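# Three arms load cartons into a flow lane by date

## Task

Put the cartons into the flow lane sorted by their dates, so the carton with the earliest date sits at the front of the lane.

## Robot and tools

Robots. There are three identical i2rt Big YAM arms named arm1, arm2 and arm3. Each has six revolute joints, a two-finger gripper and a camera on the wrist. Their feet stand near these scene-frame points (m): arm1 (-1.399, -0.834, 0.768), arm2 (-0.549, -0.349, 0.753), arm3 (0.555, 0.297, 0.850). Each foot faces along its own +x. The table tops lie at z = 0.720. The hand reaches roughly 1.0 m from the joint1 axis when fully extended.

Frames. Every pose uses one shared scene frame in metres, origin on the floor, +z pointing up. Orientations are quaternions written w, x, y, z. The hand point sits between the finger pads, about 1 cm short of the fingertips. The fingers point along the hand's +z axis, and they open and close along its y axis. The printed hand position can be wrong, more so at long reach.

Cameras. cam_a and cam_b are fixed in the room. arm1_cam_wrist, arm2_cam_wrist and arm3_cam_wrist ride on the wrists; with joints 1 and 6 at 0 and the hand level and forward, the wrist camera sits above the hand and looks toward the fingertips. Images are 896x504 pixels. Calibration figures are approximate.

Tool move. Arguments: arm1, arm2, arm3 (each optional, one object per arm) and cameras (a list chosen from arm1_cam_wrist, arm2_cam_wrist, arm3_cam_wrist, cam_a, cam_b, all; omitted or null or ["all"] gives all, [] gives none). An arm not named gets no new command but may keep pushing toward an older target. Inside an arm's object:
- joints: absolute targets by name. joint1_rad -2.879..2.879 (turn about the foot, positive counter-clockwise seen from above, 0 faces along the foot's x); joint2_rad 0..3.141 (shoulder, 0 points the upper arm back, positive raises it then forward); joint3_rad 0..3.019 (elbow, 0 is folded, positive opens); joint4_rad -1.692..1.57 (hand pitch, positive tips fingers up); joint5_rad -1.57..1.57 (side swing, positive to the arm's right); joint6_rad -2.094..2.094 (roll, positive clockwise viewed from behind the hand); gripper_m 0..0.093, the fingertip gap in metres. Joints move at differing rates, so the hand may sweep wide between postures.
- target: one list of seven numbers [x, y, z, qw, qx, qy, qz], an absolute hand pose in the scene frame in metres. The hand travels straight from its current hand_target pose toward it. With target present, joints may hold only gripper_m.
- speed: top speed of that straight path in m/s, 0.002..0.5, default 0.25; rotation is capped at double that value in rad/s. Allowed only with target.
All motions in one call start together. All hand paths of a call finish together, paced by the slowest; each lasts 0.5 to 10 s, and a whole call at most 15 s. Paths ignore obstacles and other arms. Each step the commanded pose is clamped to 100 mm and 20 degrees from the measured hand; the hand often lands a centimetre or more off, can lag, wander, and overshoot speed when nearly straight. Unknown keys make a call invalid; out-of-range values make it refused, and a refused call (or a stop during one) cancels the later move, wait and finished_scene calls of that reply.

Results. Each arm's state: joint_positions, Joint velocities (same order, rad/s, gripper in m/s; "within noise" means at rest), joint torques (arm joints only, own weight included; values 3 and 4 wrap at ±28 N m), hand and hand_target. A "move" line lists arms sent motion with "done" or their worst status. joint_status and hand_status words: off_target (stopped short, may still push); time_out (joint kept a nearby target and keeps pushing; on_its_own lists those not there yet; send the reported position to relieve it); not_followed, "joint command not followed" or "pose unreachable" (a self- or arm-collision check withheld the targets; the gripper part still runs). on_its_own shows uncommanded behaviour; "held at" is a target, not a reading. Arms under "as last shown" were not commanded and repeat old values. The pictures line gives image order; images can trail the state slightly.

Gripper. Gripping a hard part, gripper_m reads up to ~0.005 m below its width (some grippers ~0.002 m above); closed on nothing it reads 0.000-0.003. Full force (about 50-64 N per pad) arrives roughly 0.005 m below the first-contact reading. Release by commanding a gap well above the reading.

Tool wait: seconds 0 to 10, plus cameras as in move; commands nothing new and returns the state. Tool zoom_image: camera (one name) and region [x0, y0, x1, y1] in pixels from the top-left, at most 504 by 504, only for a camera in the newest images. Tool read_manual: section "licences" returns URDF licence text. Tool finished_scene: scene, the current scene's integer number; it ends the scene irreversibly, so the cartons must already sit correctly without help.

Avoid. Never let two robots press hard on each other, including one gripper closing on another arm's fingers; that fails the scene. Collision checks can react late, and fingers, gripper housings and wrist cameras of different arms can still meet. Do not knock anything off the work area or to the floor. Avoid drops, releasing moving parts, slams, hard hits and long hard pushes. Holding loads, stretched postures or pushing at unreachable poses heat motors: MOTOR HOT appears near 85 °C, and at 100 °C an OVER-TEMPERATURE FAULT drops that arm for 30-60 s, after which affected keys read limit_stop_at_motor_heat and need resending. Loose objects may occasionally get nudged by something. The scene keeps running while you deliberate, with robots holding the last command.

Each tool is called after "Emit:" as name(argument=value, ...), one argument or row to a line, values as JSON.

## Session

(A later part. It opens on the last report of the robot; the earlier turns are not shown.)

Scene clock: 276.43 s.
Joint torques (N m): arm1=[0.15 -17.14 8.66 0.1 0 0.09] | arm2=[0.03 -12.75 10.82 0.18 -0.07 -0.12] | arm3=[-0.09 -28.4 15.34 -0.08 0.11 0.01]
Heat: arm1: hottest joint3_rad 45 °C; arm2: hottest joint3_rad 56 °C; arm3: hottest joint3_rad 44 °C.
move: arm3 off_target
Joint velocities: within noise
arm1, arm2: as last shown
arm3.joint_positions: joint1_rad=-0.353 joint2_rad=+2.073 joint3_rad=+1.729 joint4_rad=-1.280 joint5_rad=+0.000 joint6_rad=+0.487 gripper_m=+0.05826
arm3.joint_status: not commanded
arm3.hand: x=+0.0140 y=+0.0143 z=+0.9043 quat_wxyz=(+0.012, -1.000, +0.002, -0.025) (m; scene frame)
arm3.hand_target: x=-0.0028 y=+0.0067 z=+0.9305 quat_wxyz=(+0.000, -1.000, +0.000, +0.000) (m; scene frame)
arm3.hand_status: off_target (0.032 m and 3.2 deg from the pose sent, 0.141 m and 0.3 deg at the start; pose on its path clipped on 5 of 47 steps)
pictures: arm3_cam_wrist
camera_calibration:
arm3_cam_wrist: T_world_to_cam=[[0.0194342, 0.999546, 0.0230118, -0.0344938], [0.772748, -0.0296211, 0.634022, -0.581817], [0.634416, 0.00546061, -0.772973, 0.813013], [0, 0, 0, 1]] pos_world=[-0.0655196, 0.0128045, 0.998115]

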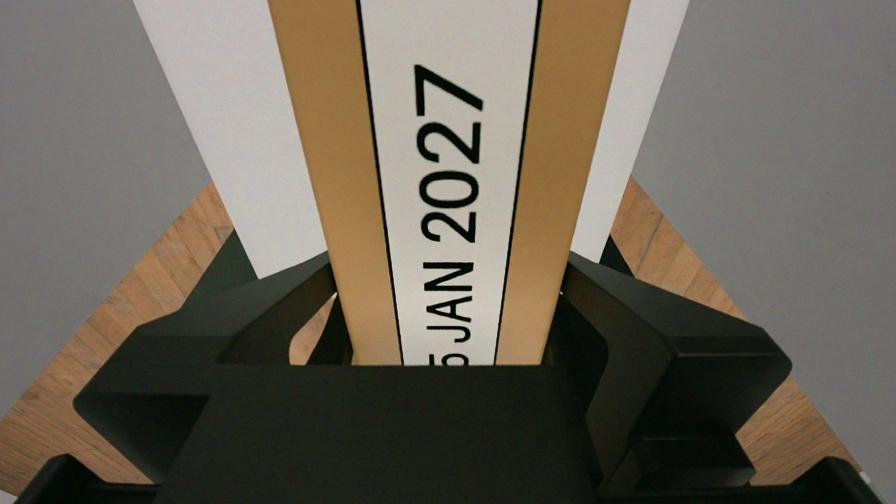

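Emit:
move(
  arm2={"target": [-0.517, -0.807, 0.752, 0, 0.3206, 0.9472, 0], "speed": 0.2},
  arm3={"target": [0.30, 0.04, 1.02, 0, -1, 0, 0], "speed": 0.3},
  cameras=[],
)

Emit:
move(
  arm2={"joints": {"gripper_m": 0.048}},
  arm3={"joints": {"joint1_rad": 1.297, "joint6_rad": -1.009}},
  cameras=[],
)

Emit:
move(
  arm2={"target": [-0.517, -0.795, 0.98, 0, 0.3206, 0.9472, 0], "speed": 0.25},
  arm3={"target": [0.955, -0.341, 0.86, -0.0384, 0, 0.9993, 0], "speed": 0.25},
  cameras=["arm2_cam_wrist", "arm3_cam_wrist"],
)

Emit:
move(
  arm2={"joints": {"joint1_rad": -1.5, "joint2_rad": 1.23, "joint3_rad": 1.08, "joint4_rad": -1.48, "joint5_rad": 0.0, "joint6_rad": 1.1}},
  arm3={"target": [0.953, -0.327, 0.775, -0.0384, 0, 0.9993, 0], "speed": 0.2},
  cameras=["arm3_cam_wrist"],
)

Scene clock: 287.97 s.
Joint torques (N m): arm1=[0.21 -17.26 8.68 0.09 0 0.09] | arm2=[0.15 -12.28 6.8 0.79 -0.02 -0.09] | arm3=[1.14 -14.74 11.86 -0.03 0.24 0.16]
Heat: arm1: hottest joint3_rad 44 °C; arm2: hottest joint3_rad 56 °C; arm3: hottest joint3_rad 45 °C.
move: arm2 off_target; arm3 off_target
Joint velocities: within noise
arm1: as last shown
arm2.joint_positions: joint1_rad=+2.180 joint2_rad=+1.771 joint3_rad=+1.101 joint4_rad=-0.893 joint5_rad=+0.007 joint6_rad=-0.837 gripper_m=+0.09204
arm2.joint_status: not commanded
arm2.hand: x=-0.5181 y=-0.8130 z=+0.7637 quat_wxyz=(+0.005, +0.326, +0.945, -0.009) (m; scene frame)
arm2.hand_target: x=-0.5170 y=-0.8068 z=+0.7523 quat_wxyz=(+0.000, +0.321, +0.947, +0.000) (m; scene frame)
arm2.hand_status: off_target (0.013 m and 1.3 deg from the pose sent, 0.105 m and 1.2 deg at the start)
arm3.joint_positions: joint1_rad=-0.053 joint2_rad=+1.334 joint3_rad=+1.042 joint4_rad=-1.300 joint5_rad=-0.003 joint6_rad=+0.784 gripper_m=+0.05826
arm3.joint_status: not commanded
arm3.hand: x=+0.2994 y=+0.0438 z=+1.0083 quat_wxyz=(+0.007, -1.000, +0.001, -0.010) (m; scene frame)
arm3.hand_target: x=+0.3000 y=+0.0401 z=+1.0198 quat_wxyz=(+0.000, -1.000, +0.000, +0.000) (m; scene frame)
arm3.hand_status: off_target (0.012 m and 1.3 deg from the pose sent, 0.310 m and 3.2 deg at the start)
pictures: none
No camera images: "cameras" was empty.

Scene clock: 289.77 s.
Joint torques (N m): arm1=[0.15 -17.26 8.68 0.1 0 0.09] | arm2=[0.03 -12.34 6.91 0.76 0.07 -0.09] | arm3=[0.56 -15.03 11.84 -0.06 0 -0.04]
Heat: arm1: hottest joint3_rad 44 °C; arm2: hottest joint3_rad 55 °C; arm3: hottest joint3_rad 45 °C.
move: arm2 off_target; arm3 done
Joint velocities: within noise
arm1: as last shown
arm2.joint_positions: joint1_rad=+2.182 joint2_rad=+1.771 joint3_rad=+1.100 joint4_rad=-0.893 joint5_rad=+0.004 joint6_rad=-0.837 gripper_m=+0.06056
arm2.joint_status: gripper_m off_target (ended at +0.06058, target +0.04800)
arm2.hand: x=-0.5168 y=-0.8124 z=+0.7634 quat_wxyz=(+0.006, +0.325, +0.946, -0.008) (m; scene frame)
arm2.hand_target: x=-0.5170 y=-0.8069 z=+0.7524 quat_wxyz=(+0.000, +0.321, +0.947, +0.000) (m; scene frame)
arm2.hand_status: not commanded
arm3.joint_positions: joint1_rad=+1.291 joint2_rad=+1.334 joint3_rad=+1.042 joint4_rad=-1.300 joint5_rad=+0.000 joint6_rad=-1.000 gripper_m=+0.05828
arm3.joint_status: all done
arm3.hand: x=+0.7436 y=-0.0081 z=+1.0092 quat_wxyz=(+0.005, -0.007, -1.000, -0.009) (m; scene frame)
arm3.hand_target: x=+0.7467 y=-0.0088 z=+1.0207 quat_wxyz=(-0.001, +0.000, -1.000, +0.001) (m; scene frame)
arm3.hand_status: not commanded
pictures: none
No camera images: "cameras" was empty.

Scene clock: 293.23 s.
Joint torques (N m): arm1=[0.15 -17.2 8.66 0.09 0 0.09] | arm2=[0.5 -12.63 15.69 -0.35 -0.03 -0.03] | arm3=[0.85 -34.43 16.59 -0.25 0.09 0.12]
Heat: arm1: hottest joint3_rad 44 °C; arm2: hottest joint3_rad 56 °C; arm3: hottest joint3_rad 46 °C.
move: arm2 off_target; arm3 off_target
Joint velocities: within noise
arm1: as last shown
arm2.joint_positions: joint1_rad=+2.182 joint2_rad=+1.531 joint3_rad=+1.326 joint4_rad=-1.454 joint5_rad=+0.006 joint6_rad=-0.837 gripper_m=+0.06056
arm2.joint_status: not commanded
arm2.hand: x=-0.5215 y=-0.7728 z=+0.9472 quat_wxyz=(-0.014, +0.324, +0.945, +0.035) (m; scene frame)
arm2.hand_target: x=-0.5171 y=-0.7926 z=+0.9799 quat_wxyz=(+0.000, +0.321, +0.947, +0.000) (m; scene frame)
arm2.hand_status: off_target (0.040 m and 4.4 deg from the pose sent, 0.217 m and 1.2 deg at the start)
arm3.joint_positions: joint1_rad=+1.300 joint2_rad=+2.594 joint3_rad=+2.488 joint4_rad=-1.561 joint5_rad=+0.064 joint6_rad=-1.000 gripper_m=+0.05828
arm3.joint_status: not commanded
arm3.hand: x=+0.9399 y=-0.3306 z=+0.8358 quat_wxyz=(+0.052, -0.001, -0.998, -0.023) (m; scene frame)
arm3.hand_target: x=+0.9542 y=-0.3395 z=+0.8603 quat_wxyz=(+0.038, +0.000, -0.999, +0.001) (m; scene frame)
arm3.hand_status: off_target (0.030 m and 3.1 deg from the pose sent, 0.422 m and 4.1 deg at the start)
pictures: arm2_cam_wrist, arm3_cam_wrist
camera_calibration:
arm2_cam_wrist: T_world_to_cam=[[-0.610381, -0.790818, -0.0451838, -0.888682], [-0.646937, 0.464789, 0.604519, -0.54278], [-0.457064, 0.398218, -0.795308, 0.945541], [0, 0, 0, 1]] pos_world=[-0.461407, -0.827039, 1.03996]
arm3_cam_wrist: T_world_to_cam=[[-0.0199258, -0.998671, -0.0475209, -0.270808], [-0.737532, -0.017408, 0.675087, 0.125082], [-0.675018, 0.0484999, -0.736206, 1.38882], [0, 0, 0, 1]] pos_world=[1.02434, -0.335629, 0.92515]

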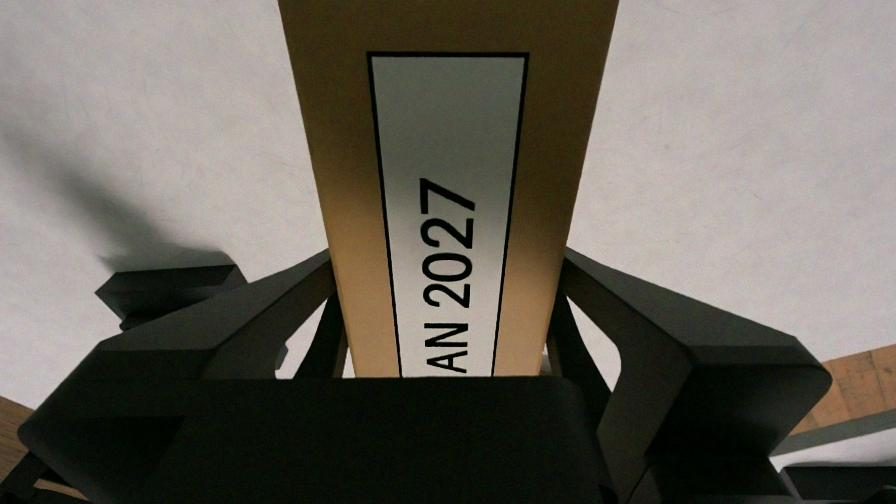

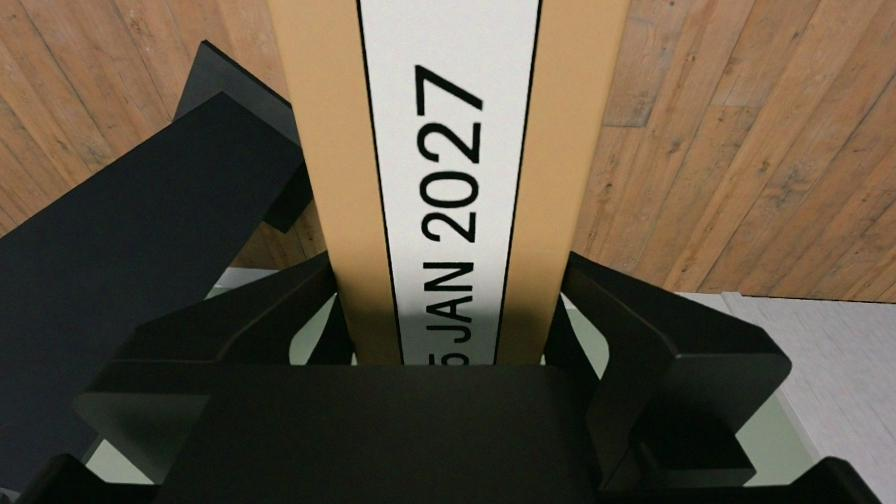

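Scene clock: 296.00 s.
Joint torques (N m): arm1=[0.21 -17.2 8.66 0.1 0 0.09] | arm2=[-0.62 -8.82 8.84 -0.32 -0.03 0.09] | arm3=[0.79 -35.14 11.58 0.42 -0.07 0.14]
Heat: arm1: hottest joint3_rad 43 °C; arm2: hottest joint3_rad 56 °C; arm3: hottest joint3_rad 46 °C.
move: arm2 done; arm3 off_target
Joint velocities: within noise
arm1: as last shown
arm2.joint_positions: joint1_rad=-1.493 joint2_rad=+1.247 joint3_rad=+1.091 joint4_rad=-1.470 joint5_rad=+0.002 joint6_rad=+1.090 gripper_m=+0.06058
arm2.joint_status: all done
arm2.hand: x=-0.4030 y=-0.0521 z=+0.9573 quat_wxyz=(+0.007, +0.009, -0.999, +0.031) (m; scene frame)
arm2.hand_target: x=-0.4045 y=-0.0592 z=+0.9589 quat_wxyz=(+0.009, +0.001, -0.999, +0.032) (m; scene frame)
arm2.hand_status: not commanded
arm3.joint_positions: joint1_rad=+1.309 joint2_rad=+2.616 joint3_rad=+2.330 joint4_rad=-1.363 joint5_rad=+0.067 joint6_rad=-0.994 gripper_m=+0.05828
arm3.joint_status: not commanded
arm3.hand: x=+0.9415 y=-0.3226 z=+0.7604 quat_wxyz=(+0.048, +0.000, -0.999, -0.014) (m; scene frame)
arm3.hand_target: x=+0.9528 y=-0.3266 z=+0.7749 quat_wxyz=(+0.038, +0.000, -0.999, +0.000) (m; scene frame)
arm3.hand_status: off_target (0.019 m and 2.0 deg from the pose sent, 0.062 m and 3.1 deg at the start)
pictures: arm3_cam_wrist
camera_calibration:
arm3_cam_wrist: T_world_to_cam=[[-0.017475, -0.999403, -0.0298014, -0.28247], [-0.741706, -0.00703032, 0.670688, 0.187961], [-0.670497, 0.0338242, -0.741141, 1.32881], [0, 0, 0, 1]] pos_world=[1.02544, -0.325926, 0.850352]

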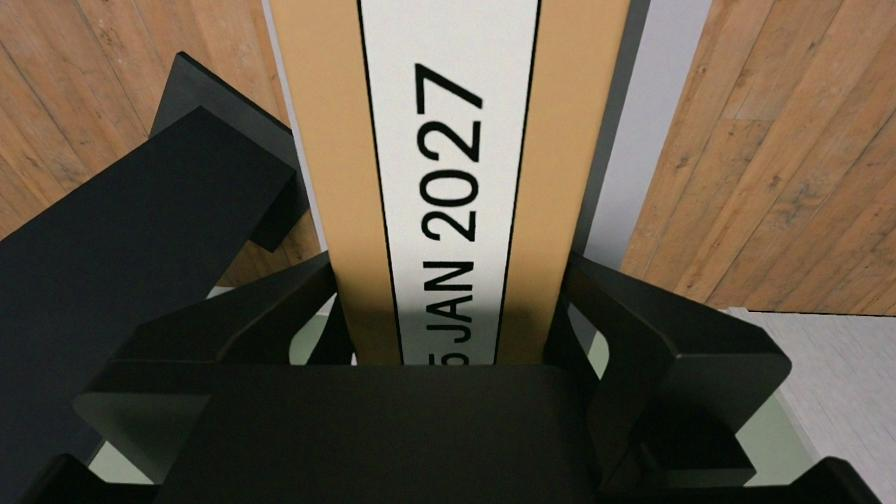

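Emit:
move(
  arm2={"target": [0.005, 0.003, 0.89, 0, 0, 1, 0], "speed": 0.28},
  arm3={"target": [0.953, -0.334, 0.785, -0.0384, 0, 0.9993, 0], "speed": 0.2},
  cameras=["arm3_cam_wrist"],
)

Scene clock: 306.73 s.
Joint torques (N m): arm1=[0.15 -17.14 8.68 0.09 0 0.09] | arm2=[-0.21 -20.95 15.94 -0.38 -0.08 -0.11] | arm3=[0.62 -34.55 15.68 -0.34 -0.05 0.1]
Heat: arm1: hottest joint3_rad 43 °C; arm2: hottest joint3_rad 56 °C; arm3: hottest joint3_rad 47 °C.
move: arm2 off_target; arm3 off_target
Joint velocities: within noise
arm1.joint_positions: joint1_rad=+0.807 joint2_rad=+1.638 joint3_rad=+1.472 joint4_rad=-1.411 joint5_rad=+0.001 joint6_rad=-0.065 gripper_m=+0.09195
arm1.joint_status: not commanded
arm1.hand: x=-1.2430 y=-1.2997 z=+0.9602 quat_wxyz=(+0.004, -0.557, -0.831, -0.004) (m; scene frame)
arm1.hand_target: x=-1.2459 y=-1.3005 z=+0.9646 quat_wxyz=(-0.001, -0.562, -0.827, -0.002) (m; scene frame)
arm1.hand_status: not commanded
arm2.joint_positions: joint1_rad=-2.042 joint2_rad=+2.103 joint3_rad=+1.926 joint4_rad=-1.458 joint5_rad=-0.012 joint6_rad=+0.572 gripper_m=+0.06058
arm2.joint_status: not commanded
arm2.hand: x=-0.0145 y=-0.0100 z=+0.8639 quat_wxyz=(+0.025, -0.006, -0.999, +0.018) (m; scene frame)
arm2.hand_target: x=+0.0031 y=+0.0018 z=+0.8904 quat_wxyz=(-0.001, +0.000, -1.000, +0.000) (m; scene frame)
arm2.hand_status: off_target (0.035 m and 3.6 deg from the pose sent, 0.417 m and 3.8 deg at the start)
arm3.joint_positions: joint1_rad=+1.309 joint2_rad=+2.616 joint3_rad=+2.330 joint4_rad=-1.378 joint5_rad=+0.067 joint6_rad=-0.994 gripper_m=+0.05828
arm3.joint_status: not commanded
arm3.hand: x=+0.9396 y=-0.3196 z=+0.7607 quat_wxyz=(+0.052, +0.000, -0.998, -0.021) (m; scene frame)
arm3.hand_target: x=+0.9522 y=-0.3327 z=+0.7853 quat_wxyz=(+0.038, +0.000, -0.999, +0.000) (m; scene frame)
arm3.hand_status: off_target (0.031 m and 2.9 deg from the pose sent, 0.029 m and 2.0 deg at the start)
pictures: arm3_cam_wrist
camera_calibration:
arm3_cam_wrist: T_world_to_cam=[[-0.0176779, -0.998953, -0.0421892, -0.269627], [-0.736243, -0.0155436, 0.676538, 0.173953], [-0.676486, 0.0430213, -0.735198, 1.33164], [0, 0, 0, 1]] pos_world=[1.02414, -0.32393, 0.849956]

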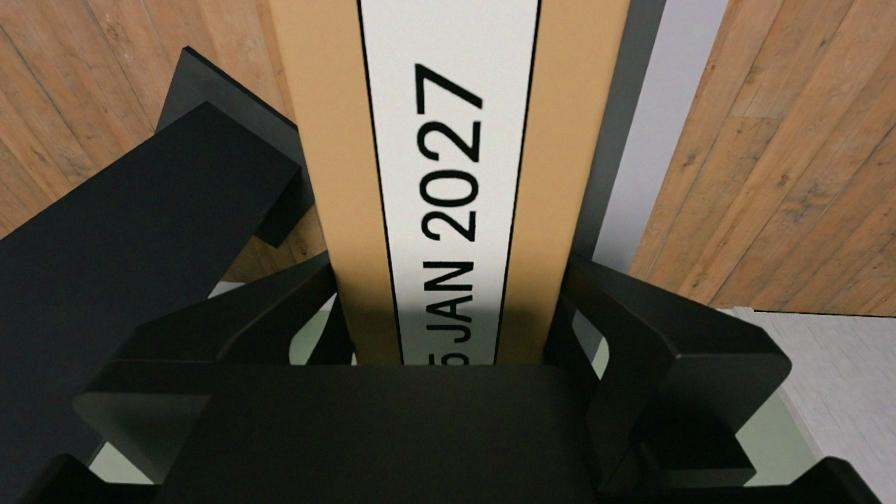

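Emit:
move(
  arm2={"target": [0.036, 0.008, 0.80, 0, 0, 1, 0], "speed": 0.2},
  arm3={"target": [0.957, -0.346, 0.80, -0.0384, 0, 0.9993, 0], "speed": 0.2},
  cameras=["arm3_cam_wrist"],
)

Scene clock: 311.83 s.
Joint torques (N m): arm1=[0.21 -17.2 8.68 0.09 0 0.09] | arm2=[-0.79 -20.42 14.9 0.39 0.03 -0.12] | arm3=[0.09 -34.84 16.49 -0.23 -0.04 0.02]
Heat: arm1: hottest joint3_rad 43 °C; arm2: hottest joint3_rad 57 °C; arm3: hottest joint3_rad 48 °C.
move: arm2 off_target; arm3 off_target
Joint velocities: within noise
arm1: as last shown
arm2.joint_positions: joint1_rad=-2.051 joint2_rad=+2.230 joint3_rad=+1.941 joint4_rad=-1.338 joint5_rad=-0.014 joint6_rad=+0.556 gripper_m=+0.06058
arm2.joint_status: not commanded
arm2.hand: x=+0.0117 y=-0.0013 z=+0.7883 quat_wxyz=(+0.023, -0.002, -1.000, +0.015) (m; scene frame)
arm2.hand_target: x=+0.0346 y=+0.0070 z=+0.8008 quat_wxyz=(-0.001, +0.000, -1.000, +0.000) (m; scene frame)
arm2.hand_status: off_target (0.029 m and 3.1 deg from the pose sent, 0.083 m and 3.6 deg at the start)
arm3.joint_positions: joint1_rad=+1.309 joint2_rad=+2.661 joint3_rad=+2.459 joint4_rad=-1.466 joint5_rad=+0.067 joint6_rad=-0.993 gripper_m=+0.05828
arm3.joint_status: not commanded
arm3.hand: x=+0.9462 y=-0.3300 z=+0.7756 quat_wxyz=(+0.054, +0.000, -0.998, -0.022) (m; scene frame)
arm3.hand_target: x=+0.9561 y=-0.3446 z=+0.8003 quat_wxyz=(+0.038, +0.000, -0.999, +0.001) (m; scene frame)
arm3.hand_status: off_target (0.031 m and 3.1 deg from the pose sent, 0.050 m and 2.8 deg at the start)
pictures: arm3_cam_wrist
camera_calibration:
arm3_cam_wrist: T_world_to_cam=[[-0.0185278, -0.998805, -0.0452348, -0.276015], [-0.734855, -0.0170748, 0.678009, 0.165706], [-0.677971, 0.045803, -0.733661, 1.34871], [0, 0, 0, 1]] pos_world=[1.03104, -0.33463, 0.864657]

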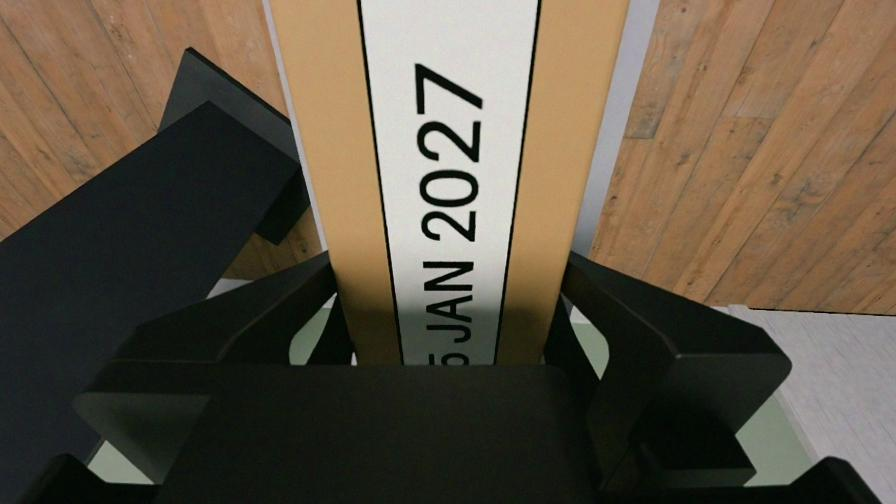

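Emit:
move(
  arm2={"target": [0.036, 0.008, 0.775, 0, 0, 1, 0], "speed": 0.15},
  arm3={"target": [0.956, -0.345, 0.775, -0.0384, 0, 0.9993, 0], "speed": 0.2},
  cameras=["arm3_cam_wrist", "arm2_cam_wrist"],
)

Scene clock: 317.00 s.
Joint torques (N m): arm1=[0.15 -17.14 8.69 0.1 0 0.09] | arm2=[-0.73 -18.61 12.77 1.51 0.16 -0.04] | arm3=[0.09 -34.84 14.22 0.36 -0.09 0.01]
Heat: arm1: hottest joint3_rad 43 °C; arm2: hottest joint3_rad 57 °C; arm3: hottest joint3_rad 49 °C.
move: arm2 off_target; arm3 off_target
Joint velocities: within noise
arm1: as last shown
arm2.joint_positions: joint1_rad=-2.051 joint2_rad=+2.231 joint3_rad=+1.941 joint4_rad=-1.312 joint5_rad=-0.018 joint6_rad=+0.548 gripper_m=+0.06058
arm2.joint_status: not commanded
arm2.hand: x=+0.0167 y=+0.0025 z=+0.7870 quat_wxyz=(+0.014, +0.002, -1.000, +0.007) (m; scene frame)
arm2.hand_target: x=+0.0349 y=+0.0072 z=+0.7755 quat_wxyz=(+0.000, +0.000, -1.000, +0.000) (m; scene frame)
arm2.hand_status: off_target (0.023 m and 1.8 deg from the pose sent, 0.029 m and 3.2 deg at the start)
arm3.joint_positions: joint1_rad=+1.309 joint2_rad=+2.681 joint3_rad=+2.459 joint4_rad=-1.440 joint5_rad=+0.069 joint6_rad=-0.993 gripper_m=+0.05828
arm3.joint_status: not commanded
arm3.hand: x=+0.9473 y=-0.3319 z=+0.7602 quat_wxyz=(+0.052, +0.000, -0.998, -0.019) (m; scene frame)
arm3.hand_target: x=+0.9555 y=-0.3442 z=+0.7753 quat_wxyz=(+0.038, +0.000, -0.999, +0.000) (m; scene frame)
arm3.hand_status: off_target (0.022 m and 2.7 deg from the pose sent, 0.018 m and 3.1 deg at the start)
pictures: arm2_cam_wrist, arm3_cam_wrist
camera_calibration:
arm2_cam_wrist: T_world_to_cam=[[0.00841397, -0.999631, 0.0258253, -0.0199024], [-0.808973, 0.00837617, 0.587787, -0.441168], [-0.587786, -0.0258376, -0.808604, 0.769178], [0, 0, 0, 1]] pos_world=[0.0953864, 0.00367387, 0.881787]
arm3_cam_wrist: T_world_to_cam=[[-0.0183783, -0.999049, -0.0395431, -0.283155], [-0.736444, -0.0132237, 0.676369, 0.180902], [-0.676249, 0.0415519, -0.735501, 1.33652], [0, 0, 0, 1]] pos_world=[1.03184, -0.336028, 0.849458]

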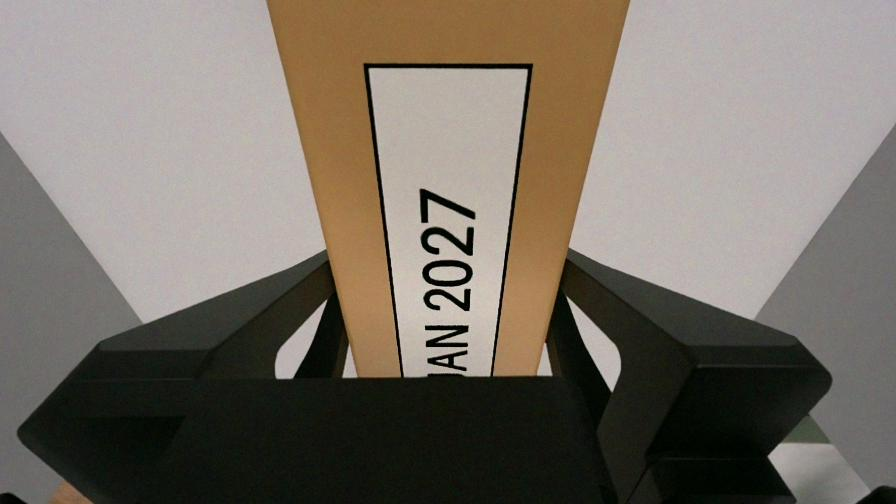

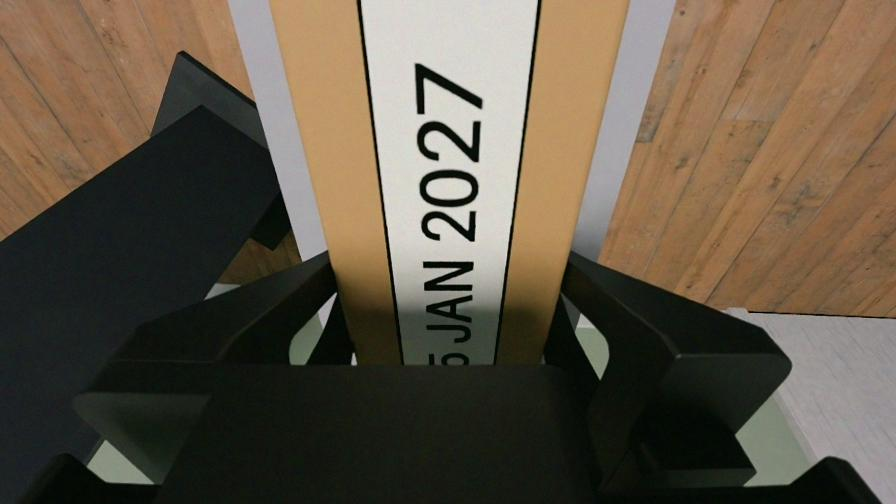

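Emit:
move(
  arm2={"target": [0.025, 0.005, 0.789, 0, 0, 1, 0], "speed": 0.2, "joints": {"gripper_m": 0.092}},
  arm3={"target": [0.956, -0.343, 0.752, -0.0384, 0, 0.9993, 0], "speed": 0.15},
  cameras=["arm3_cam_wrist"],
)

Scene clock: 321.00 s.
Joint torques (N m): arm1=[0.15 -17.26 8.66 0.09 0 0.09] | arm2=[-0.44 -22.36 10.02 0.49 0.09 0] | arm3=[0.26 -33.03 12.3 0.84 -0.07 0.06]
Heat: arm1: hottest joint3_rad 43 °C; arm2: hottest joint3_rad 56 °C; arm3: hottest joint3_rad 50 °C.
move: arm2 done; arm3 done
Joint velocities: within noise
arm1: as last shown
arm2.joint_positions: joint1_rad=-2.051 joint2_rad=+2.234 joint3_rad=+1.941 joint4_rad=-1.294 joint5_rad=-0.017 joint6_rad=+0.548 gripper_m=+0.09195
arm2.joint_status: all done
arm2.hand: x=+0.0205 y=+0.0045 z=+0.7854 quat_wxyz=(+0.007, +0.002, -1.000, +0.003) (m; scene frame)
arm2.hand_target: x=+0.0250 y=+0.0050 z=+0.7890 quat_wxyz=(+0.000, +0.000, -1.000, +0.000) (m; scene frame)
arm2.hand_status: done (0.006 m and 0.8 deg from the pose sent, 0.009 m and 1.8 deg at the start)
arm3.joint_positions: joint1_rad=+1.309 joint2_rad=+2.681 joint3_rad=+2.459 joint4_rad=-1.408 joint5_rad=+0.069 joint6_rad=-0.993 gripper_m=+0.05828
arm3.joint_status: not commanded
arm3.hand: x=+0.9515 y=-0.3384 z=+0.7596 quat_wxyz=(+0.044, -0.001, -0.999, -0.006) (m; scene frame)
arm3.hand_target: x=+0.9558 y=-0.3426 z=+0.7521 quat_wxyz=(+0.038, +0.000, -0.999, +0.000) (m; scene frame)
arm3.hand_status: done (0.010 m and 0.9 deg from the pose sent, 0.016 m and 2.7 deg at the start)
pictures: arm3_cam_wrist
camera_calibration:
arm3_cam_wrist: T_world_to_cam=[[-0.0179569, -0.99975, -0.0132905, -0.310154], [-0.747992, 0.00461197, 0.663692, 0.210954], [-0.663465, 0.0218591, -0.747888, 1.32985], [0, 0, 0, 1]] pos_world=[1.03453, -0.340119, 0.850449]

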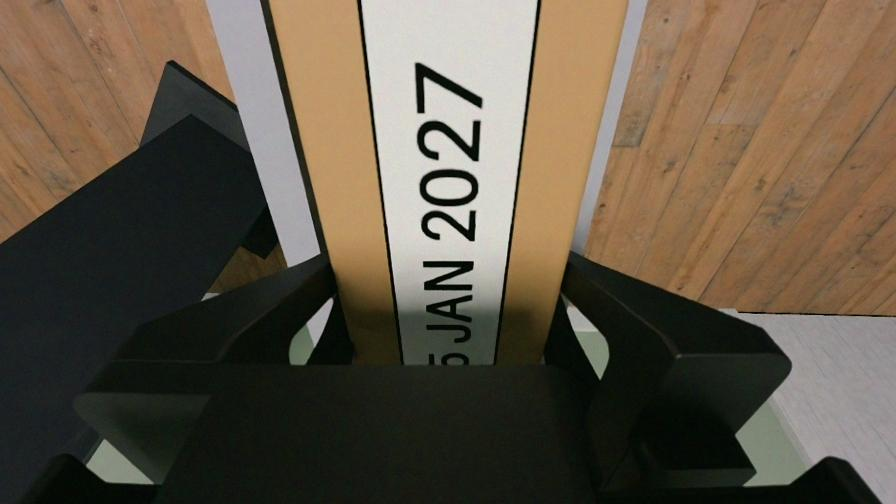

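Emit:
move(
  arm2={"target": [0.024, 0.004, 0.93, 0, 0, 1, 0], "speed": 0.25},
  arm3={"target": [0.955, -0.341, 0.782, -0.0384, 0, 0.9993, 0], "speed": 0.2},
  cameras=["arm3_cam_wrist"],
)

Emit:
move(
  arm2={"target": [-0.40, -0.06, 1.0, 0, 0, 1, 0], "speed": 0.4},
  arm3={"target": [0.955, -0.3365, 0.750, -0.0384, 0, 0.9993, 0], "speed": 0.15},
  cameras=["arm3_cam_wrist"],
)

Scene clock: 328.00 s.
Joint torques (N m): arm1=[0.26 -17.2 8.66 0.1 0 0.09] | arm2=[-0.67 -19.31 14.68 -0.18 0.09 -0.04] | arm3=[0.21 -37.13 11.54 -0.21 -0.1 0.05]
Heat: arm1: hottest joint3_rad 43 °C; arm2: hottest joint3_rad 55 °C; arm3: hottest joint3_rad 49 °C.
move: arm2 off_target; arm3 off_target
Joint velocities: within noise
arm1: as last shown
arm2.joint_positions: joint1_rad=-2.051 joint2_rad=+2.142 joint3_rad=+2.147 joint4_rad=-1.604 joint5_rad=-0.016 joint6_rad=+0.548 gripper_m=+0.09195
arm2.joint_status: not commanded
arm2.hand: x=+0.0096 y=+0.0001 z=+0.9226 quat_wxyz=(+0.012, +0.002, -1.000, +0.006) (m; scene frame)
arm2.hand_target: x=+0.0233 y=+0.0034 z=+0.9298 quat_wxyz=(-0.001, +0.000, -1.000, +0.000) (m; scene frame)
arm2.hand_status: off_target (0.017 m and 1.5 deg from the pose sent, 0.145 m and 0.8 deg at the start)
arm3.joint_positions: joint1_rad=+1.309 joint2_rad=+2.681 joint3_rad=+2.459 joint4_rad=-1.415 joint5_rad=+0.069 joint6_rad=-0.993 gripper_m=+0.05828
arm3.joint_status: not commanded
arm3.hand: x=+0.9505 y=-0.3369 z=+0.7598 quat_wxyz=(+0.046, -0.001, -0.999, -0.009) (m; scene frame)
arm3.hand_target: x=+0.9549 y=-0.3408 z=+0.7817 quat_wxyz=(+0.038, +0.000, -0.999, +0.000) (m; scene frame)
arm3.hand_status: off_target (0.023 m and 1.3 deg from the pose sent, 0.023 m and 0.9 deg at the start)
pictures: arm3_cam_wrist
camera_calibration:
arm3_cam_wrist: T_world_to_cam=[[-0.0180244, -0.999651, -0.0193144, -0.304048], [-0.745345, 0.00055808, 0.666679, 0.203974], [-0.666436, 0.0264124, -0.745095, 1.33139], [0, 0, 0, 1]] pos_world=[1.03383, -0.339221, 0.850151]

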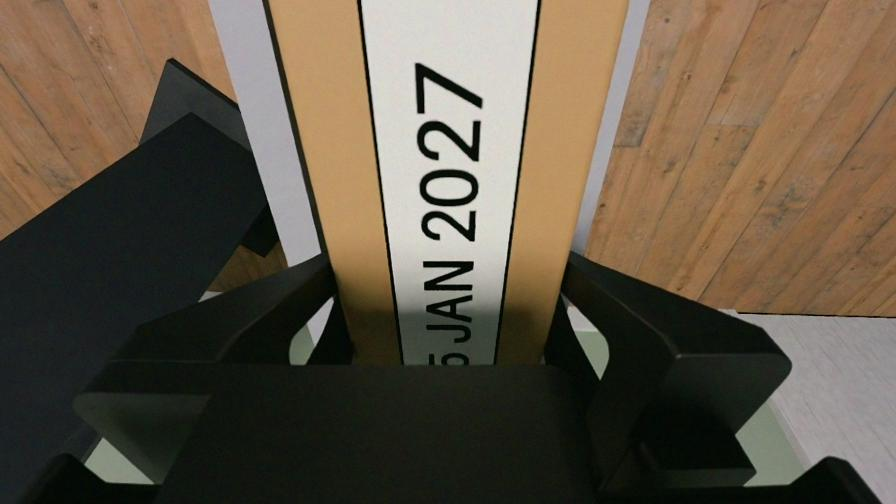

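Scene clock: 330.27 s.
Joint torques (N m): arm1=[0.15 -17.2 8.68 0.09 0 0.08] | arm2=[0.56 -6.01 8.51 -0.06 0.12 0.12] | arm3=[0.62 -34.2 9.98 0.94 -0.2 0.03]
Heat: arm1: hottest joint3_rad 43 °C; arm2: hottest joint3_rad 55 °C; arm3: hottest joint3_rad 49 °C.
move: arm2 off_target; arm3 done
Joint velocities: within noise
arm1: as last shown
arm2.joint_positions: joint1_rad=-1.532 joint2_rad=+1.175 joint3_rad=+1.168 joint4_rad=-1.526 joint5_rad=-0.015 joint6_rad=+1.068 gripper_m=+0.09195
arm2.joint_status: not commanded
arm2.hand: x=-0.3947 y=-0.0558 z=+1.0092 quat_wxyz=(-0.007, +0.002, -1.000, -0.015) (m; scene frame)
arm2.hand_target: x=-0.4000 y=-0.0601 z=+1.0002 quat_wxyz=(+0.000, +0.000, -1.000, +0.000) (m; scene frame)
arm2.hand_status: off_target (0.011 m and 1.9 deg from the pose sent, 0.421 m and 1.5 deg at the start)
arm3.joint_positions: joint1_rad=+1.309 joint2_rad=+2.669 joint3_rad=+2.427 joint4_rad=-1.380 joint5_rad=+0.072 joint6_rad=-0.989 gripper_m=+0.05828
arm3.joint_status: not commanded
arm3.hand: x=+0.9504 y=-0.3376 z=+0.7568 quat_wxyz=(+0.043, -0.003, -0.999, -0.002) (m; scene frame)
arm3.hand_target: x=+0.9549 y=-0.3364 z=+0.7500 quat_wxyz=(+0.039, +0.000, -0.999, +0.000) (m; scene frame)
arm3.hand_status: done (0.008 m and 0.7 deg from the pose sent, 0.011 m and 1.3 deg at the start)
pictures: arm3_cam_wrist
camera_calibration:
arm3_cam_wrist: T_world_to_cam=[[-0.022023, -0.999745, -0.00489708, -0.312017], [-0.748977, 0.0132539, 0.662464, 0.216754], [-0.66223, 0.0182572, -0.749078, 1.32546], [0, 0, 0, 1]] pos_world=[1.03323, -0.33901, 0.847752]

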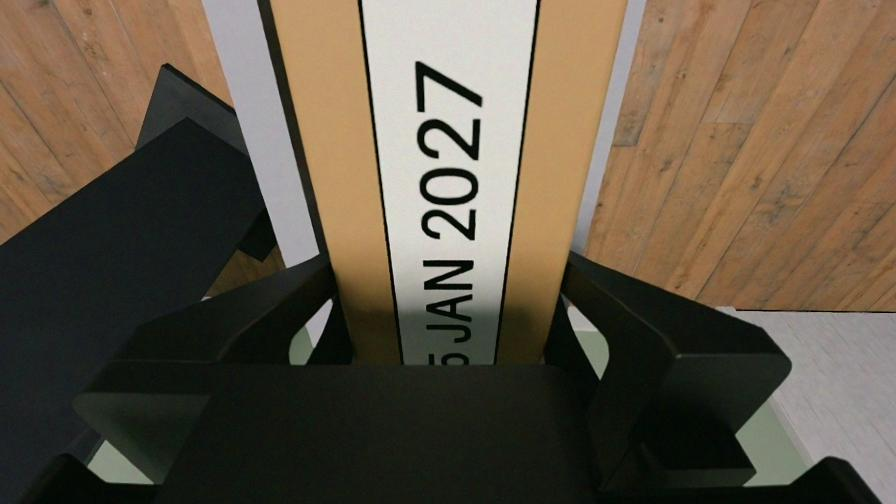

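Emit:
move(
  arm3={"target": [0.952, -0.329, 0.79, -0.0384, 0, 0.9993, 0], "speed": 0.2},
  cameras=[],
)

Emit:
move(
  arm3={"target": [0.952, -0.327, 0.748, -0.0384, 0, 0.9993, 0], "speed": 0.15},
  cameras=["arm3_cam_wrist"],
)

Scene clock: 336.67 s.
Joint torques (N m): arm1=[0.15 -17.2 8.68 0.12 0 0.08] | arm2=[0.56 -6.01 8.53 -0.05 0.12 0.09] | arm3=[0.67 -37.77 10.81 -0.27 -0.2 0.07]
Heat: arm1: hottest joint3_rad 43 °C; arm2: hottest joint3_rad 55 °C; arm3: hottest joint3_rad 48 °C.
move: arm3 off_target
Joint velocities: within noise
arm1, arm2: as last shown
arm2.hand: x=-0.3947 y=-0.0558 z=+1.0092 quat_wxyz=(-0.007, +0.001, -1.000, -0.015) (m; scene frame)
arm3.joint_positions: joint1_rad=+1.309 joint2_rad=+2.630 joint3_rad=+2.358 joint4_rad=-1.374 joint5_rad=+0.072 joint6_rad=-0.990 gripper_m=+0.05828
arm3.joint_status: not commanded
arm3.hand: x=+0.9431 y=-0.3263 z=+0.7600 quat_wxyz=(+0.050, -0.002, -0.999, -0.012) (m; scene frame)
arm3.hand_target: x=+0.9518 y=-0.3289 z=+0.7897 quat_wxyz=(+0.038, +0.000, -0.999, +0.000) (m; scene frame)
arm3.hand_status: off_target (0.031 m and 1.9 deg from the pose sent, 0.034 m and 0.7 deg at the start)
pictures: none
No camera images: "cameras" was empty.

Scene clock: 337.70 s.
Joint torques (N m): arm1=[0.26 -17.2 8.65 0.09 0 0.09] | arm2=[0.56 -6.07 8.51 -0.05 0.12 0.09] | arm3=[0.21 -33.55 9.78 1.03 -0.19 0]
Heat: arm1: hottest joint3_rad 43 °C; arm2: hottest joint3_rad 55 °C; arm3: hottest joint3_rad 48 °C.
move: arm3 done
Joint velocities: within noise
arm1, arm2: as last shown
arm3.joint_positions: joint1_rad=+1.316 joint2_rad=+2.625 joint3_rad=+2.340 joint4_rad=-1.337 joint5_rad=+0.072 joint6_rad=-0.983 gripper_m=+0.05828
arm3.joint_status: not commanded
arm3.hand: x=+0.9500 y=-0.3266 z=+0.7564 quat_wxyz=(+0.043, -0.002, -0.999, -0.002) (m; scene frame)
arm3.hand_target: x=+0.9520 y=-0.3270 z=+0.7482 quat_wxyz=(+0.038, +0.000, -0.999, +0.000) (m; scene frame)
arm3.hand_status: done (0.009 m and 0.6 deg from the pose sent, 0.015 m and 1.9 deg at the start)
pictures: arm3_cam_wrist
camera_calibration:
arm3_cam_wrist: T_world_to_cam=[[-0.0200035, -0.99979, -0.00439423, -0.30326], [-0.748958, 0.0120731, 0.662507, 0.216127], [-0.662315, 0.0165436, -0.749043, 1.32418], [0, 0, 0, 1]] pos_world=[1.03283, -0.327713, 0.847352]

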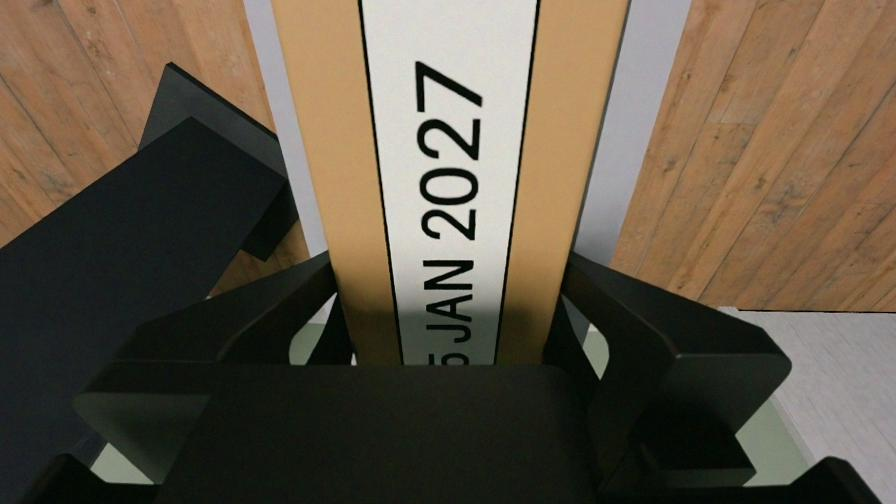

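Emit:
move(
  arm3={"target": [0.952, -0.332, 0.764, -0.0384, 0, 0.9993, 0], "speed": 0.15},
  cameras=["arm3_cam_wrist"],
)

Scene clock: 343.10 s.
Joint torques (N m): arm1=[0.21 -17.2 8.66 0.09 -0.01 0.09] | arm2=[0.5 -6.07 8.53 -0.05 0.12 0.09] | arm3=[0.03 -33.73 13.15 -0.17 -0.27 0]
Heat: arm1: hottest joint2_rad 42 °C; arm2: hottest joint3_rad 54 °C; arm3: hottest joint3_rad 47 °C.
move: arm3 done
Joint velocities: within noise
arm1.joint_positions: joint1_rad=+0.807 joint2_rad=+1.638 joint3_rad=+1.472 joint4_rad=-1.411 joint5_rad=+0.001 joint6_rad=-0.065 gripper_m=+0.09195
arm1.joint_status: not commanded
arm1.hand: x=-1.2430 y=-1.2997 z=+0.9602 quat_wxyz=(+0.004, -0.557, -0.831, -0.004) (m; scene frame)
arm1.hand_target: x=-1.2459 y=-1.3005 z=+0.9646 quat_wxyz=(-0.001, -0.562, -0.827, -0.002) (m; scene frame)
arm1.hand_status: not commanded
arm2: as last shown
arm3.joint_positions: joint1_rad=+1.316 joint2_rad=+2.625 joint3_rad=+2.340 joint4_rad=-1.342 joint5_rad=+0.074 joint6_rad=-0.985 gripper_m=+0.05828
arm3.joint_status: not commanded
arm3.hand: x=+0.9489 y=-0.3256 z=+0.7567 quat_wxyz=(+0.045, -0.001, -0.999, -0.003) (m; scene frame)
arm3.hand_target: x=+0.9518 y=-0.3318 z=+0.7641 quat_wxyz=(+0.038, +0.000, -0.999, +0.000) (m; scene frame)
arm3.hand_status: done (0.010 m and 0.9 deg from the pose sent, 0.010 m and 0.6 deg at the start)
pictures: arm3_cam_wrist
camera_calibration:
arm3_cam_wrist: T_world_to_cam=[[-0.0184377, -0.9998, -0.0078097, -0.301302], [-0.74598, 0.00855528, 0.665914, 0.20869], [-0.665713, 0.0181038, -0.745988, 1.32506], [0, 0, 0, 1]] pos_world=[1.03223, -0.327016, 0.847157]

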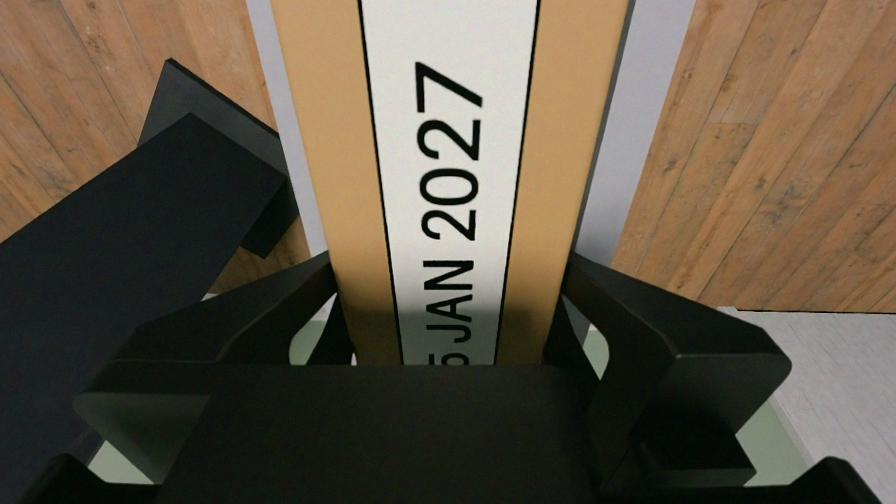

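Emit:
move(
  arm3={"target": [0.953, -0.3385, 0.766, -0.0384, 0, 0.9993, 0], "speed": 0.15},
  cameras=["arm3_cam_wrist"],
)

Scene clock: 346.17 s.
Joint torques (N m): arm1=[0.09 -17.26 8.66 0.09 0 0.09] | arm2=[0.5 -6.01 8.53 -0.05 0.12 0.09] | arm3=[-0.5 -32.62 15.56 -0.25 -0.21 -0.04]
Heat: arm1: hottest joint2_rad 42 °C; arm2: hottest joint3_rad 54 °C; arm3: hottest joint3_rad 47 °C.
move: arm3 off_target
Joint velocities: within noise
arm1, arm2: as last shown
arm3.joint_positions: joint1_rad=+1.316 joint2_rad=+2.633 joint3_rad=+2.363 joint4_rad=-1.368 joint5_rad=+0.072 joint6_rad=-0.987 gripper_m=+0.05828
arm3.joint_status: not commanded
arm3.hand: x=+0.9490 y=-0.3254 z=+0.7594 quat_wxyz=(+0.048, +0.000, -0.999, -0.008) (m; scene frame)
arm3.hand_target: x=+0.9526 y=-0.3379 z=+0.7664 quat_wxyz=(+0.038, +0.000, -0.999, +0.001) (m; scene frame)
arm3.hand_status: off_target (0.015 m and 1.4 deg from the pose sent, 0.016 m and 0.9 deg at the start)
pictures: arm3_cam_wrist
camera_calibration:
arm3_cam_wrist: T_world_to_cam=[[-0.0159263, -0.999714, -0.0178278, -0.295738], [-0.742605, -0.000112847, 0.66973, 0.197972], [-0.66954, 0.0239053, -0.742391, 1.32992], [0, 0, 0, 1]] pos_world=[1.03274, -0.327423, 0.849458]

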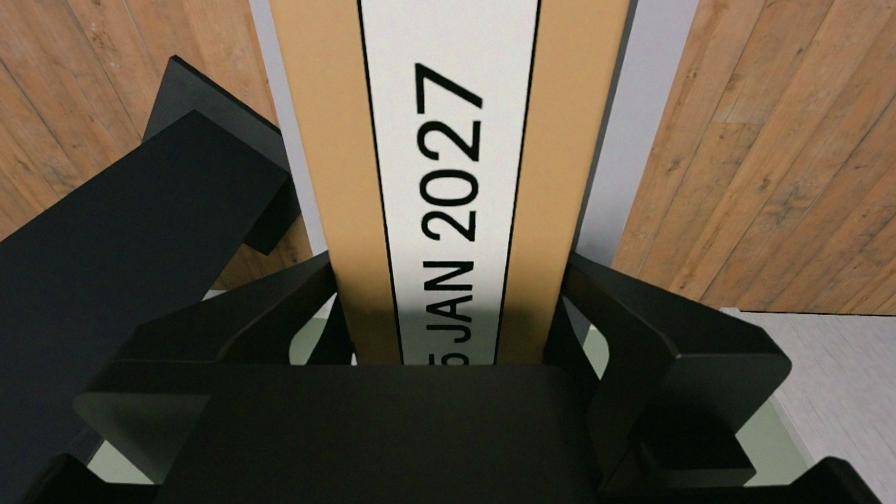

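Emit:
move(
  arm3={"target": [0.955, -0.344, 0.778, -0.0384, 0, 0.9993, 0], "speed": 0.2},
  cameras=[],
)

Emit:
move(
  arm3={"target": [0.955, -0.3365, 0.752, -0.0384, 0, 0.9993, 0], "speed": 0.15},
  cameras=["arm3_cam_wrist"],
)

Scene clock: 351.13 s.
Joint torques (N m): arm1=[0.15 -17.2 8.68 0.1 0 0.09] | arm2=[0.5 -6.07 8.51 -0.05 0.12 0.1] | arm3=[-0.56 -33.9 16.28 -0.29 -0.12 -0.03]
Heat: arm1: hottest joint2_rad 42 °C; arm2: hottest joint3_rad 54 °C; arm3: hottest joint3_rad 47 °C.
move: arm3 off_target
Joint velocities: within noise
arm1, arm2: as last shown
arm3.joint_positions: joint1_rad=+1.316 joint2_rad=+2.658 joint3_rad=+2.413 joint4_rad=-1.412 joint5_rad=+0.071 joint6_rad=-0.988 gripper_m=+0.05828
arm3.joint_status: not commanded
arm3.hand: x=+0.9499 y=-0.3261 z=+0.7602 quat_wxyz=(+0.052, +0.001, -0.999, -0.017) (m; scene frame)
arm3.hand_target: x=+0.9542 y=-0.3430 z=+0.7785 quat_wxyz=(+0.038, +0.000, -0.999, +0.001) (m; scene frame)
arm3.hand_status: off_target (0.026 m and 2.5 deg from the pose sent, 0.027 m and 1.5 deg at the start)
pictures: none
No camera images: "cameras" was empty.

Scene clock: 352.10 s.
Joint torques (N m): arm1=[0.21 -17.14 8.66 0.09 0 0.09] | arm2=[0.56 -6.07 8.54 -0.05 0.12 0.09] | arm3=[-0.21 -33.44 11.07 0.81 -0.13 0.03]
Heat: arm1: hottest joint2_rad 42 °C; arm2: hottest joint3_rad 54 °C; arm3: hottest joint3_rad 47 °C.
move: arm3 done
Joint velocities: within noise
arm1, arm2: as last shown
arm3.joint_positions: joint1_rad=+1.316 joint2_rad=+2.658 joint3_rad=+2.413 joint4_rad=-1.377 joint5_rad=+0.070 joint6_rad=-0.988 gripper_m=+0.05828
arm3.joint_status: not commanded
arm3.hand: x=+0.9546 y=-0.3331 z=+0.7596 quat_wxyz=(+0.042, +0.000, -0.999, -0.002) (m; scene frame)
arm3.hand_target: x=+0.9550 y=-0.3363 z=+0.7521 quat_wxyz=(+0.038, +0.000, -0.999, +0.000) (m; scene frame)
arm3.hand_status: done (0.008 m and 0.5 deg from the pose sent, 0.014 m and 2.5 deg at the start)
pictures: arm3_cam_wrist
camera_calibration:
arm3_cam_wrist: T_world_to_cam=[[-0.0152065, -0.999867, -0.00591351, -0.313171], [-0.750056, 0.00749594, 0.661332, 0.218], [-0.6612, 0.014492, -0.75007, 1.32877], [0, 0, 0, 1]] pos_world=[1.03733, -0.33402, 0.850649]

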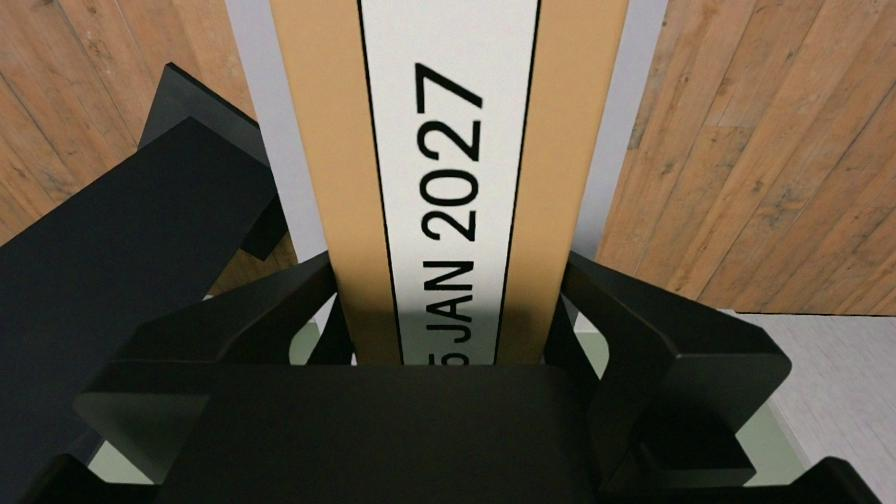

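Emit:
move(
  arm3={"target": [0.955, -0.334, 0.744, -0.0384, 0, 0.9993, 0], "speed": 0.15},
  cameras=["arm3_cam_wrist"],
)

Scene clock: 355.70 s.
Joint torques (N m): arm1=[0.15 -17.14 8.69 0.09 0 0.09] | arm2=[0.5 -6.01 8.51 -0.05 0.12 0.09] | arm3=[0.03 -33.2 9.96 1.09 -0.13 -0.03]
Heat: arm1: hottest joint2_rad 42 °C; arm2: hottest joint3_rad 54 °C; arm3: hottest joint3_rad 47 °C.
move: arm3 off_target
Joint velocities: within noise
arm1, arm2: as last shown
arm3.joint_positions: joint1_rad=+1.316 joint2_rad=+2.658 joint3_rad=+2.404 joint4_rad=-1.366 joint5_rad=+0.070 joint6_rad=-0.982 gripper_m=+0.05828
arm3.joint_status: not commanded
arm3.hand: x=+0.9544 y=-0.3329 z=+0.7564 quat_wxyz=(+0.042, -0.003, -0.999, -0.001) (m; scene frame)
arm3.hand_target: x=+0.9549 y=-0.3338 z=+0.7443 quat_wxyz=(+0.038, +0.000, -0.999, +0.000) (m; scene frame)
arm3.hand_status: off_target (0.012 m and 0.5 deg from the pose sent, 0.016 m and 0.5 deg at the start)
pictures: arm3_cam_wrist
camera_calibration:
arm3_cam_wrist: T_world_to_cam=[[-0.021574, -0.999762, -0.00321784, -0.308928], [-0.750622, 0.0140716, 0.660582, 0.223384], [-0.660379, 0.0166668, -0.750747, 1.32669], [0, 0, 0, 1]] pos_world=[1.03713, -0.33411, 0.847449]

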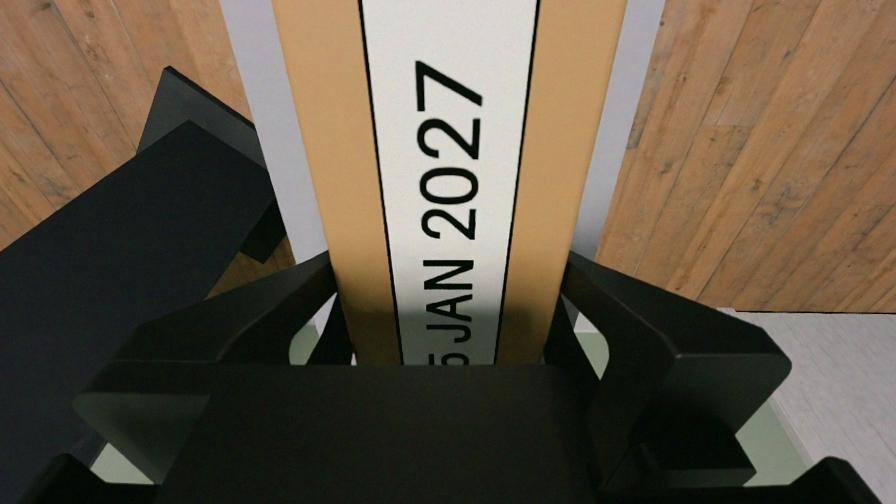

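Emit:
move(
  arm2={"joints": {"joint1_rad": 1.21, "joint2_rad": 1.41, "joint3_rad": 0.97, "joint4_rad": -1.13, "joint5_rad": 0.0, "joint6_rad": 0.155}},
  arm3={"target": [0.954, -0.3325, 0.759, -0.0384, 0, 0.9993, 0], "speed": 0.15},
  cameras=["arm2_cam_wrist"],
)

Emit:
move(
  arm3={"joints": {"gripper_m": 0.071}},
  cameras=["arm3_cam_wrist"],
)

Scene clock: 366.67 s.
Joint torques (N m): arm1=[0.21 -17.26 8.68 0.12 0 0.09] | arm2=[0.38 -9.76 8.24 0.2 0.01 -0.11] | arm3=[-0.09 -35.14 9.84 0.5 -0.24 0]
Heat: arm1: hottest joint2_rad 42 °C; arm2: hottest joint3_rad 53 °C; arm3: hottest joint3_rad 46 °C.
move: arm2 done; arm3 done
Joint velocities: within noise
arm1: as last shown
arm2.joint_positions: joint1_rad=+1.204 joint2_rad=+1.415 joint3_rad=+0.981 joint4_rad=-1.127 joint5_rad=-0.001 joint6_rad=+0.165 gripper_m=+0.09201
arm2.joint_status: all done
arm2.hand: x=-0.8482 y=-0.5815 z=+0.8615 quat_wxyz=(+0.009, +0.969, +0.247, -0.001) (m; scene frame)
arm2.hand_target: x=-0.8430 y=-0.5799 z=+0.8596 quat_wxyz=(+0.007, +0.967, +0.255, +0.003) (m; scene frame)
arm2.hand_status: not commanded
arm3.joint_positions: joint1_rad=+1.316 joint2_rad=+2.651 joint3_rad=+2.393 joint4_rad=-1.363 joint5_rad=+0.073 joint6_rad=-0.984 gripper_m=+0.05828
arm3.joint_status: not commanded
arm3.hand: x=+0.9532 y=-0.3320 z=+0.7571 quat_wxyz=(+0.043, -0.001, -0.999, -0.001) (m; scene frame)
arm3.hand_target: x=+0.9540 y=-0.3325 z=+0.7590 quat_wxyz=(+0.038, +0.000, -0.999, +0.000) (m; scene frame)
arm3.hand_status: done (0.002 m and 0.6 deg from the pose sent, 0.003 m and 0.5 deg at the start)
pictures: arm2_cam_wrist
camera_calibration:
arm2_cam_wrist: T_world_to_cam=[[-0.483327, 0.87543, -0.0041033, 0.100693], [0.724164, 0.402438, 0.560027, 0.373797], [0.491916, 0.267705, -0.828464, 1.40957], [0, 0, 0, 1]] pos_world=[-0.915412, -0.615928, 0.958854]

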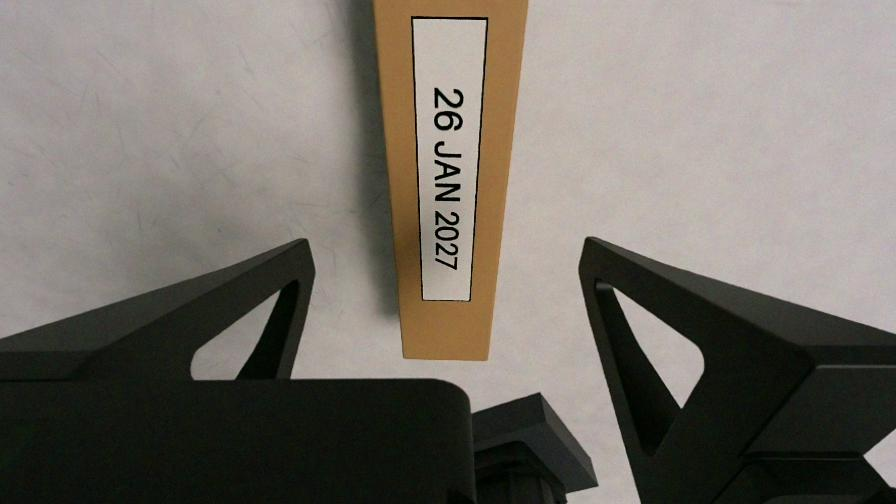

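Scene clock: 367.23 s.
Joint torques (N m): arm1=[0.21 -17.26 8.69 0.1 0 0.09] | arm2=[0.38 -9.76 8.23 0.21 0.01 -0.11] | arm3=[0.15 -34.96 10.21 0.51 -0.08 0.01]
Heat: arm1: hottest joint2_rad 42 °C; arm2: hottest joint3_rad 53 °C; arm3: hottest joint3_rad 46 °C.
move: arm3 done
Joint velocities: within noise
arm1, arm2: as last shown
arm3.joint_positions: joint1_rad=+1.316 joint2_rad=+2.651 joint3_rad=+2.390 joint4_rad=-1.363 joint5_rad=+0.068 joint6_rad=-0.984 gripper_m=+0.07088
arm3.joint_status: all done
arm3.hand: x=+0.9532 y=-0.3304 z=+0.7557 quat_wxyz=(+0.042, -0.001, -0.999, -0.004) (m; scene frame)
arm3.hand_target: x=+0.9540 y=-0.3325 z=+0.7590 quat_wxyz=(+0.038, +0.000, -0.999, +0.000) (m; scene frame)
arm3.hand_status: not commanded
pictures: arm3_cam_wrist
camera_calibration:
arm3_cam_wrist: T_world_to_cam=[[-0.0191193, -0.99978, -0.00861137, -0.304744], [-0.749925, 0.0086438, 0.661466, 0.219645], [-0.661246, 0.0191046, -0.749926, 1.32634], [0, 0, 0, 1]] pos_world=[1.03593, -0.331915, 0.846747]

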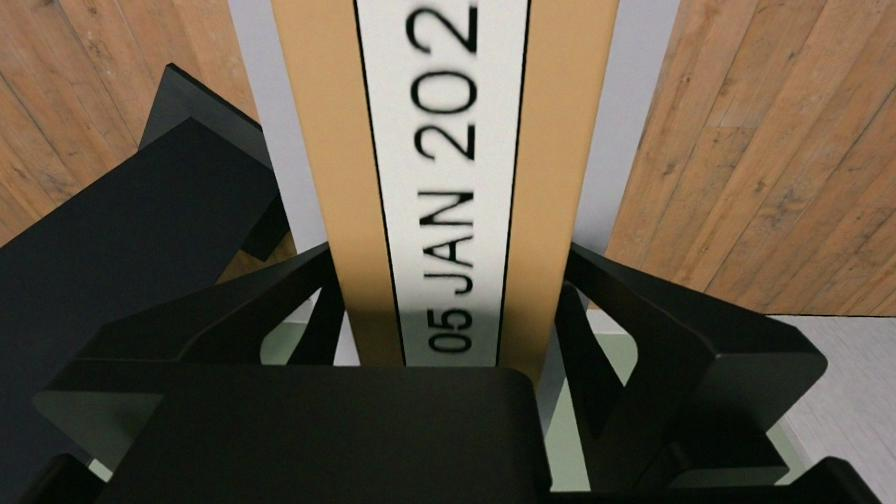

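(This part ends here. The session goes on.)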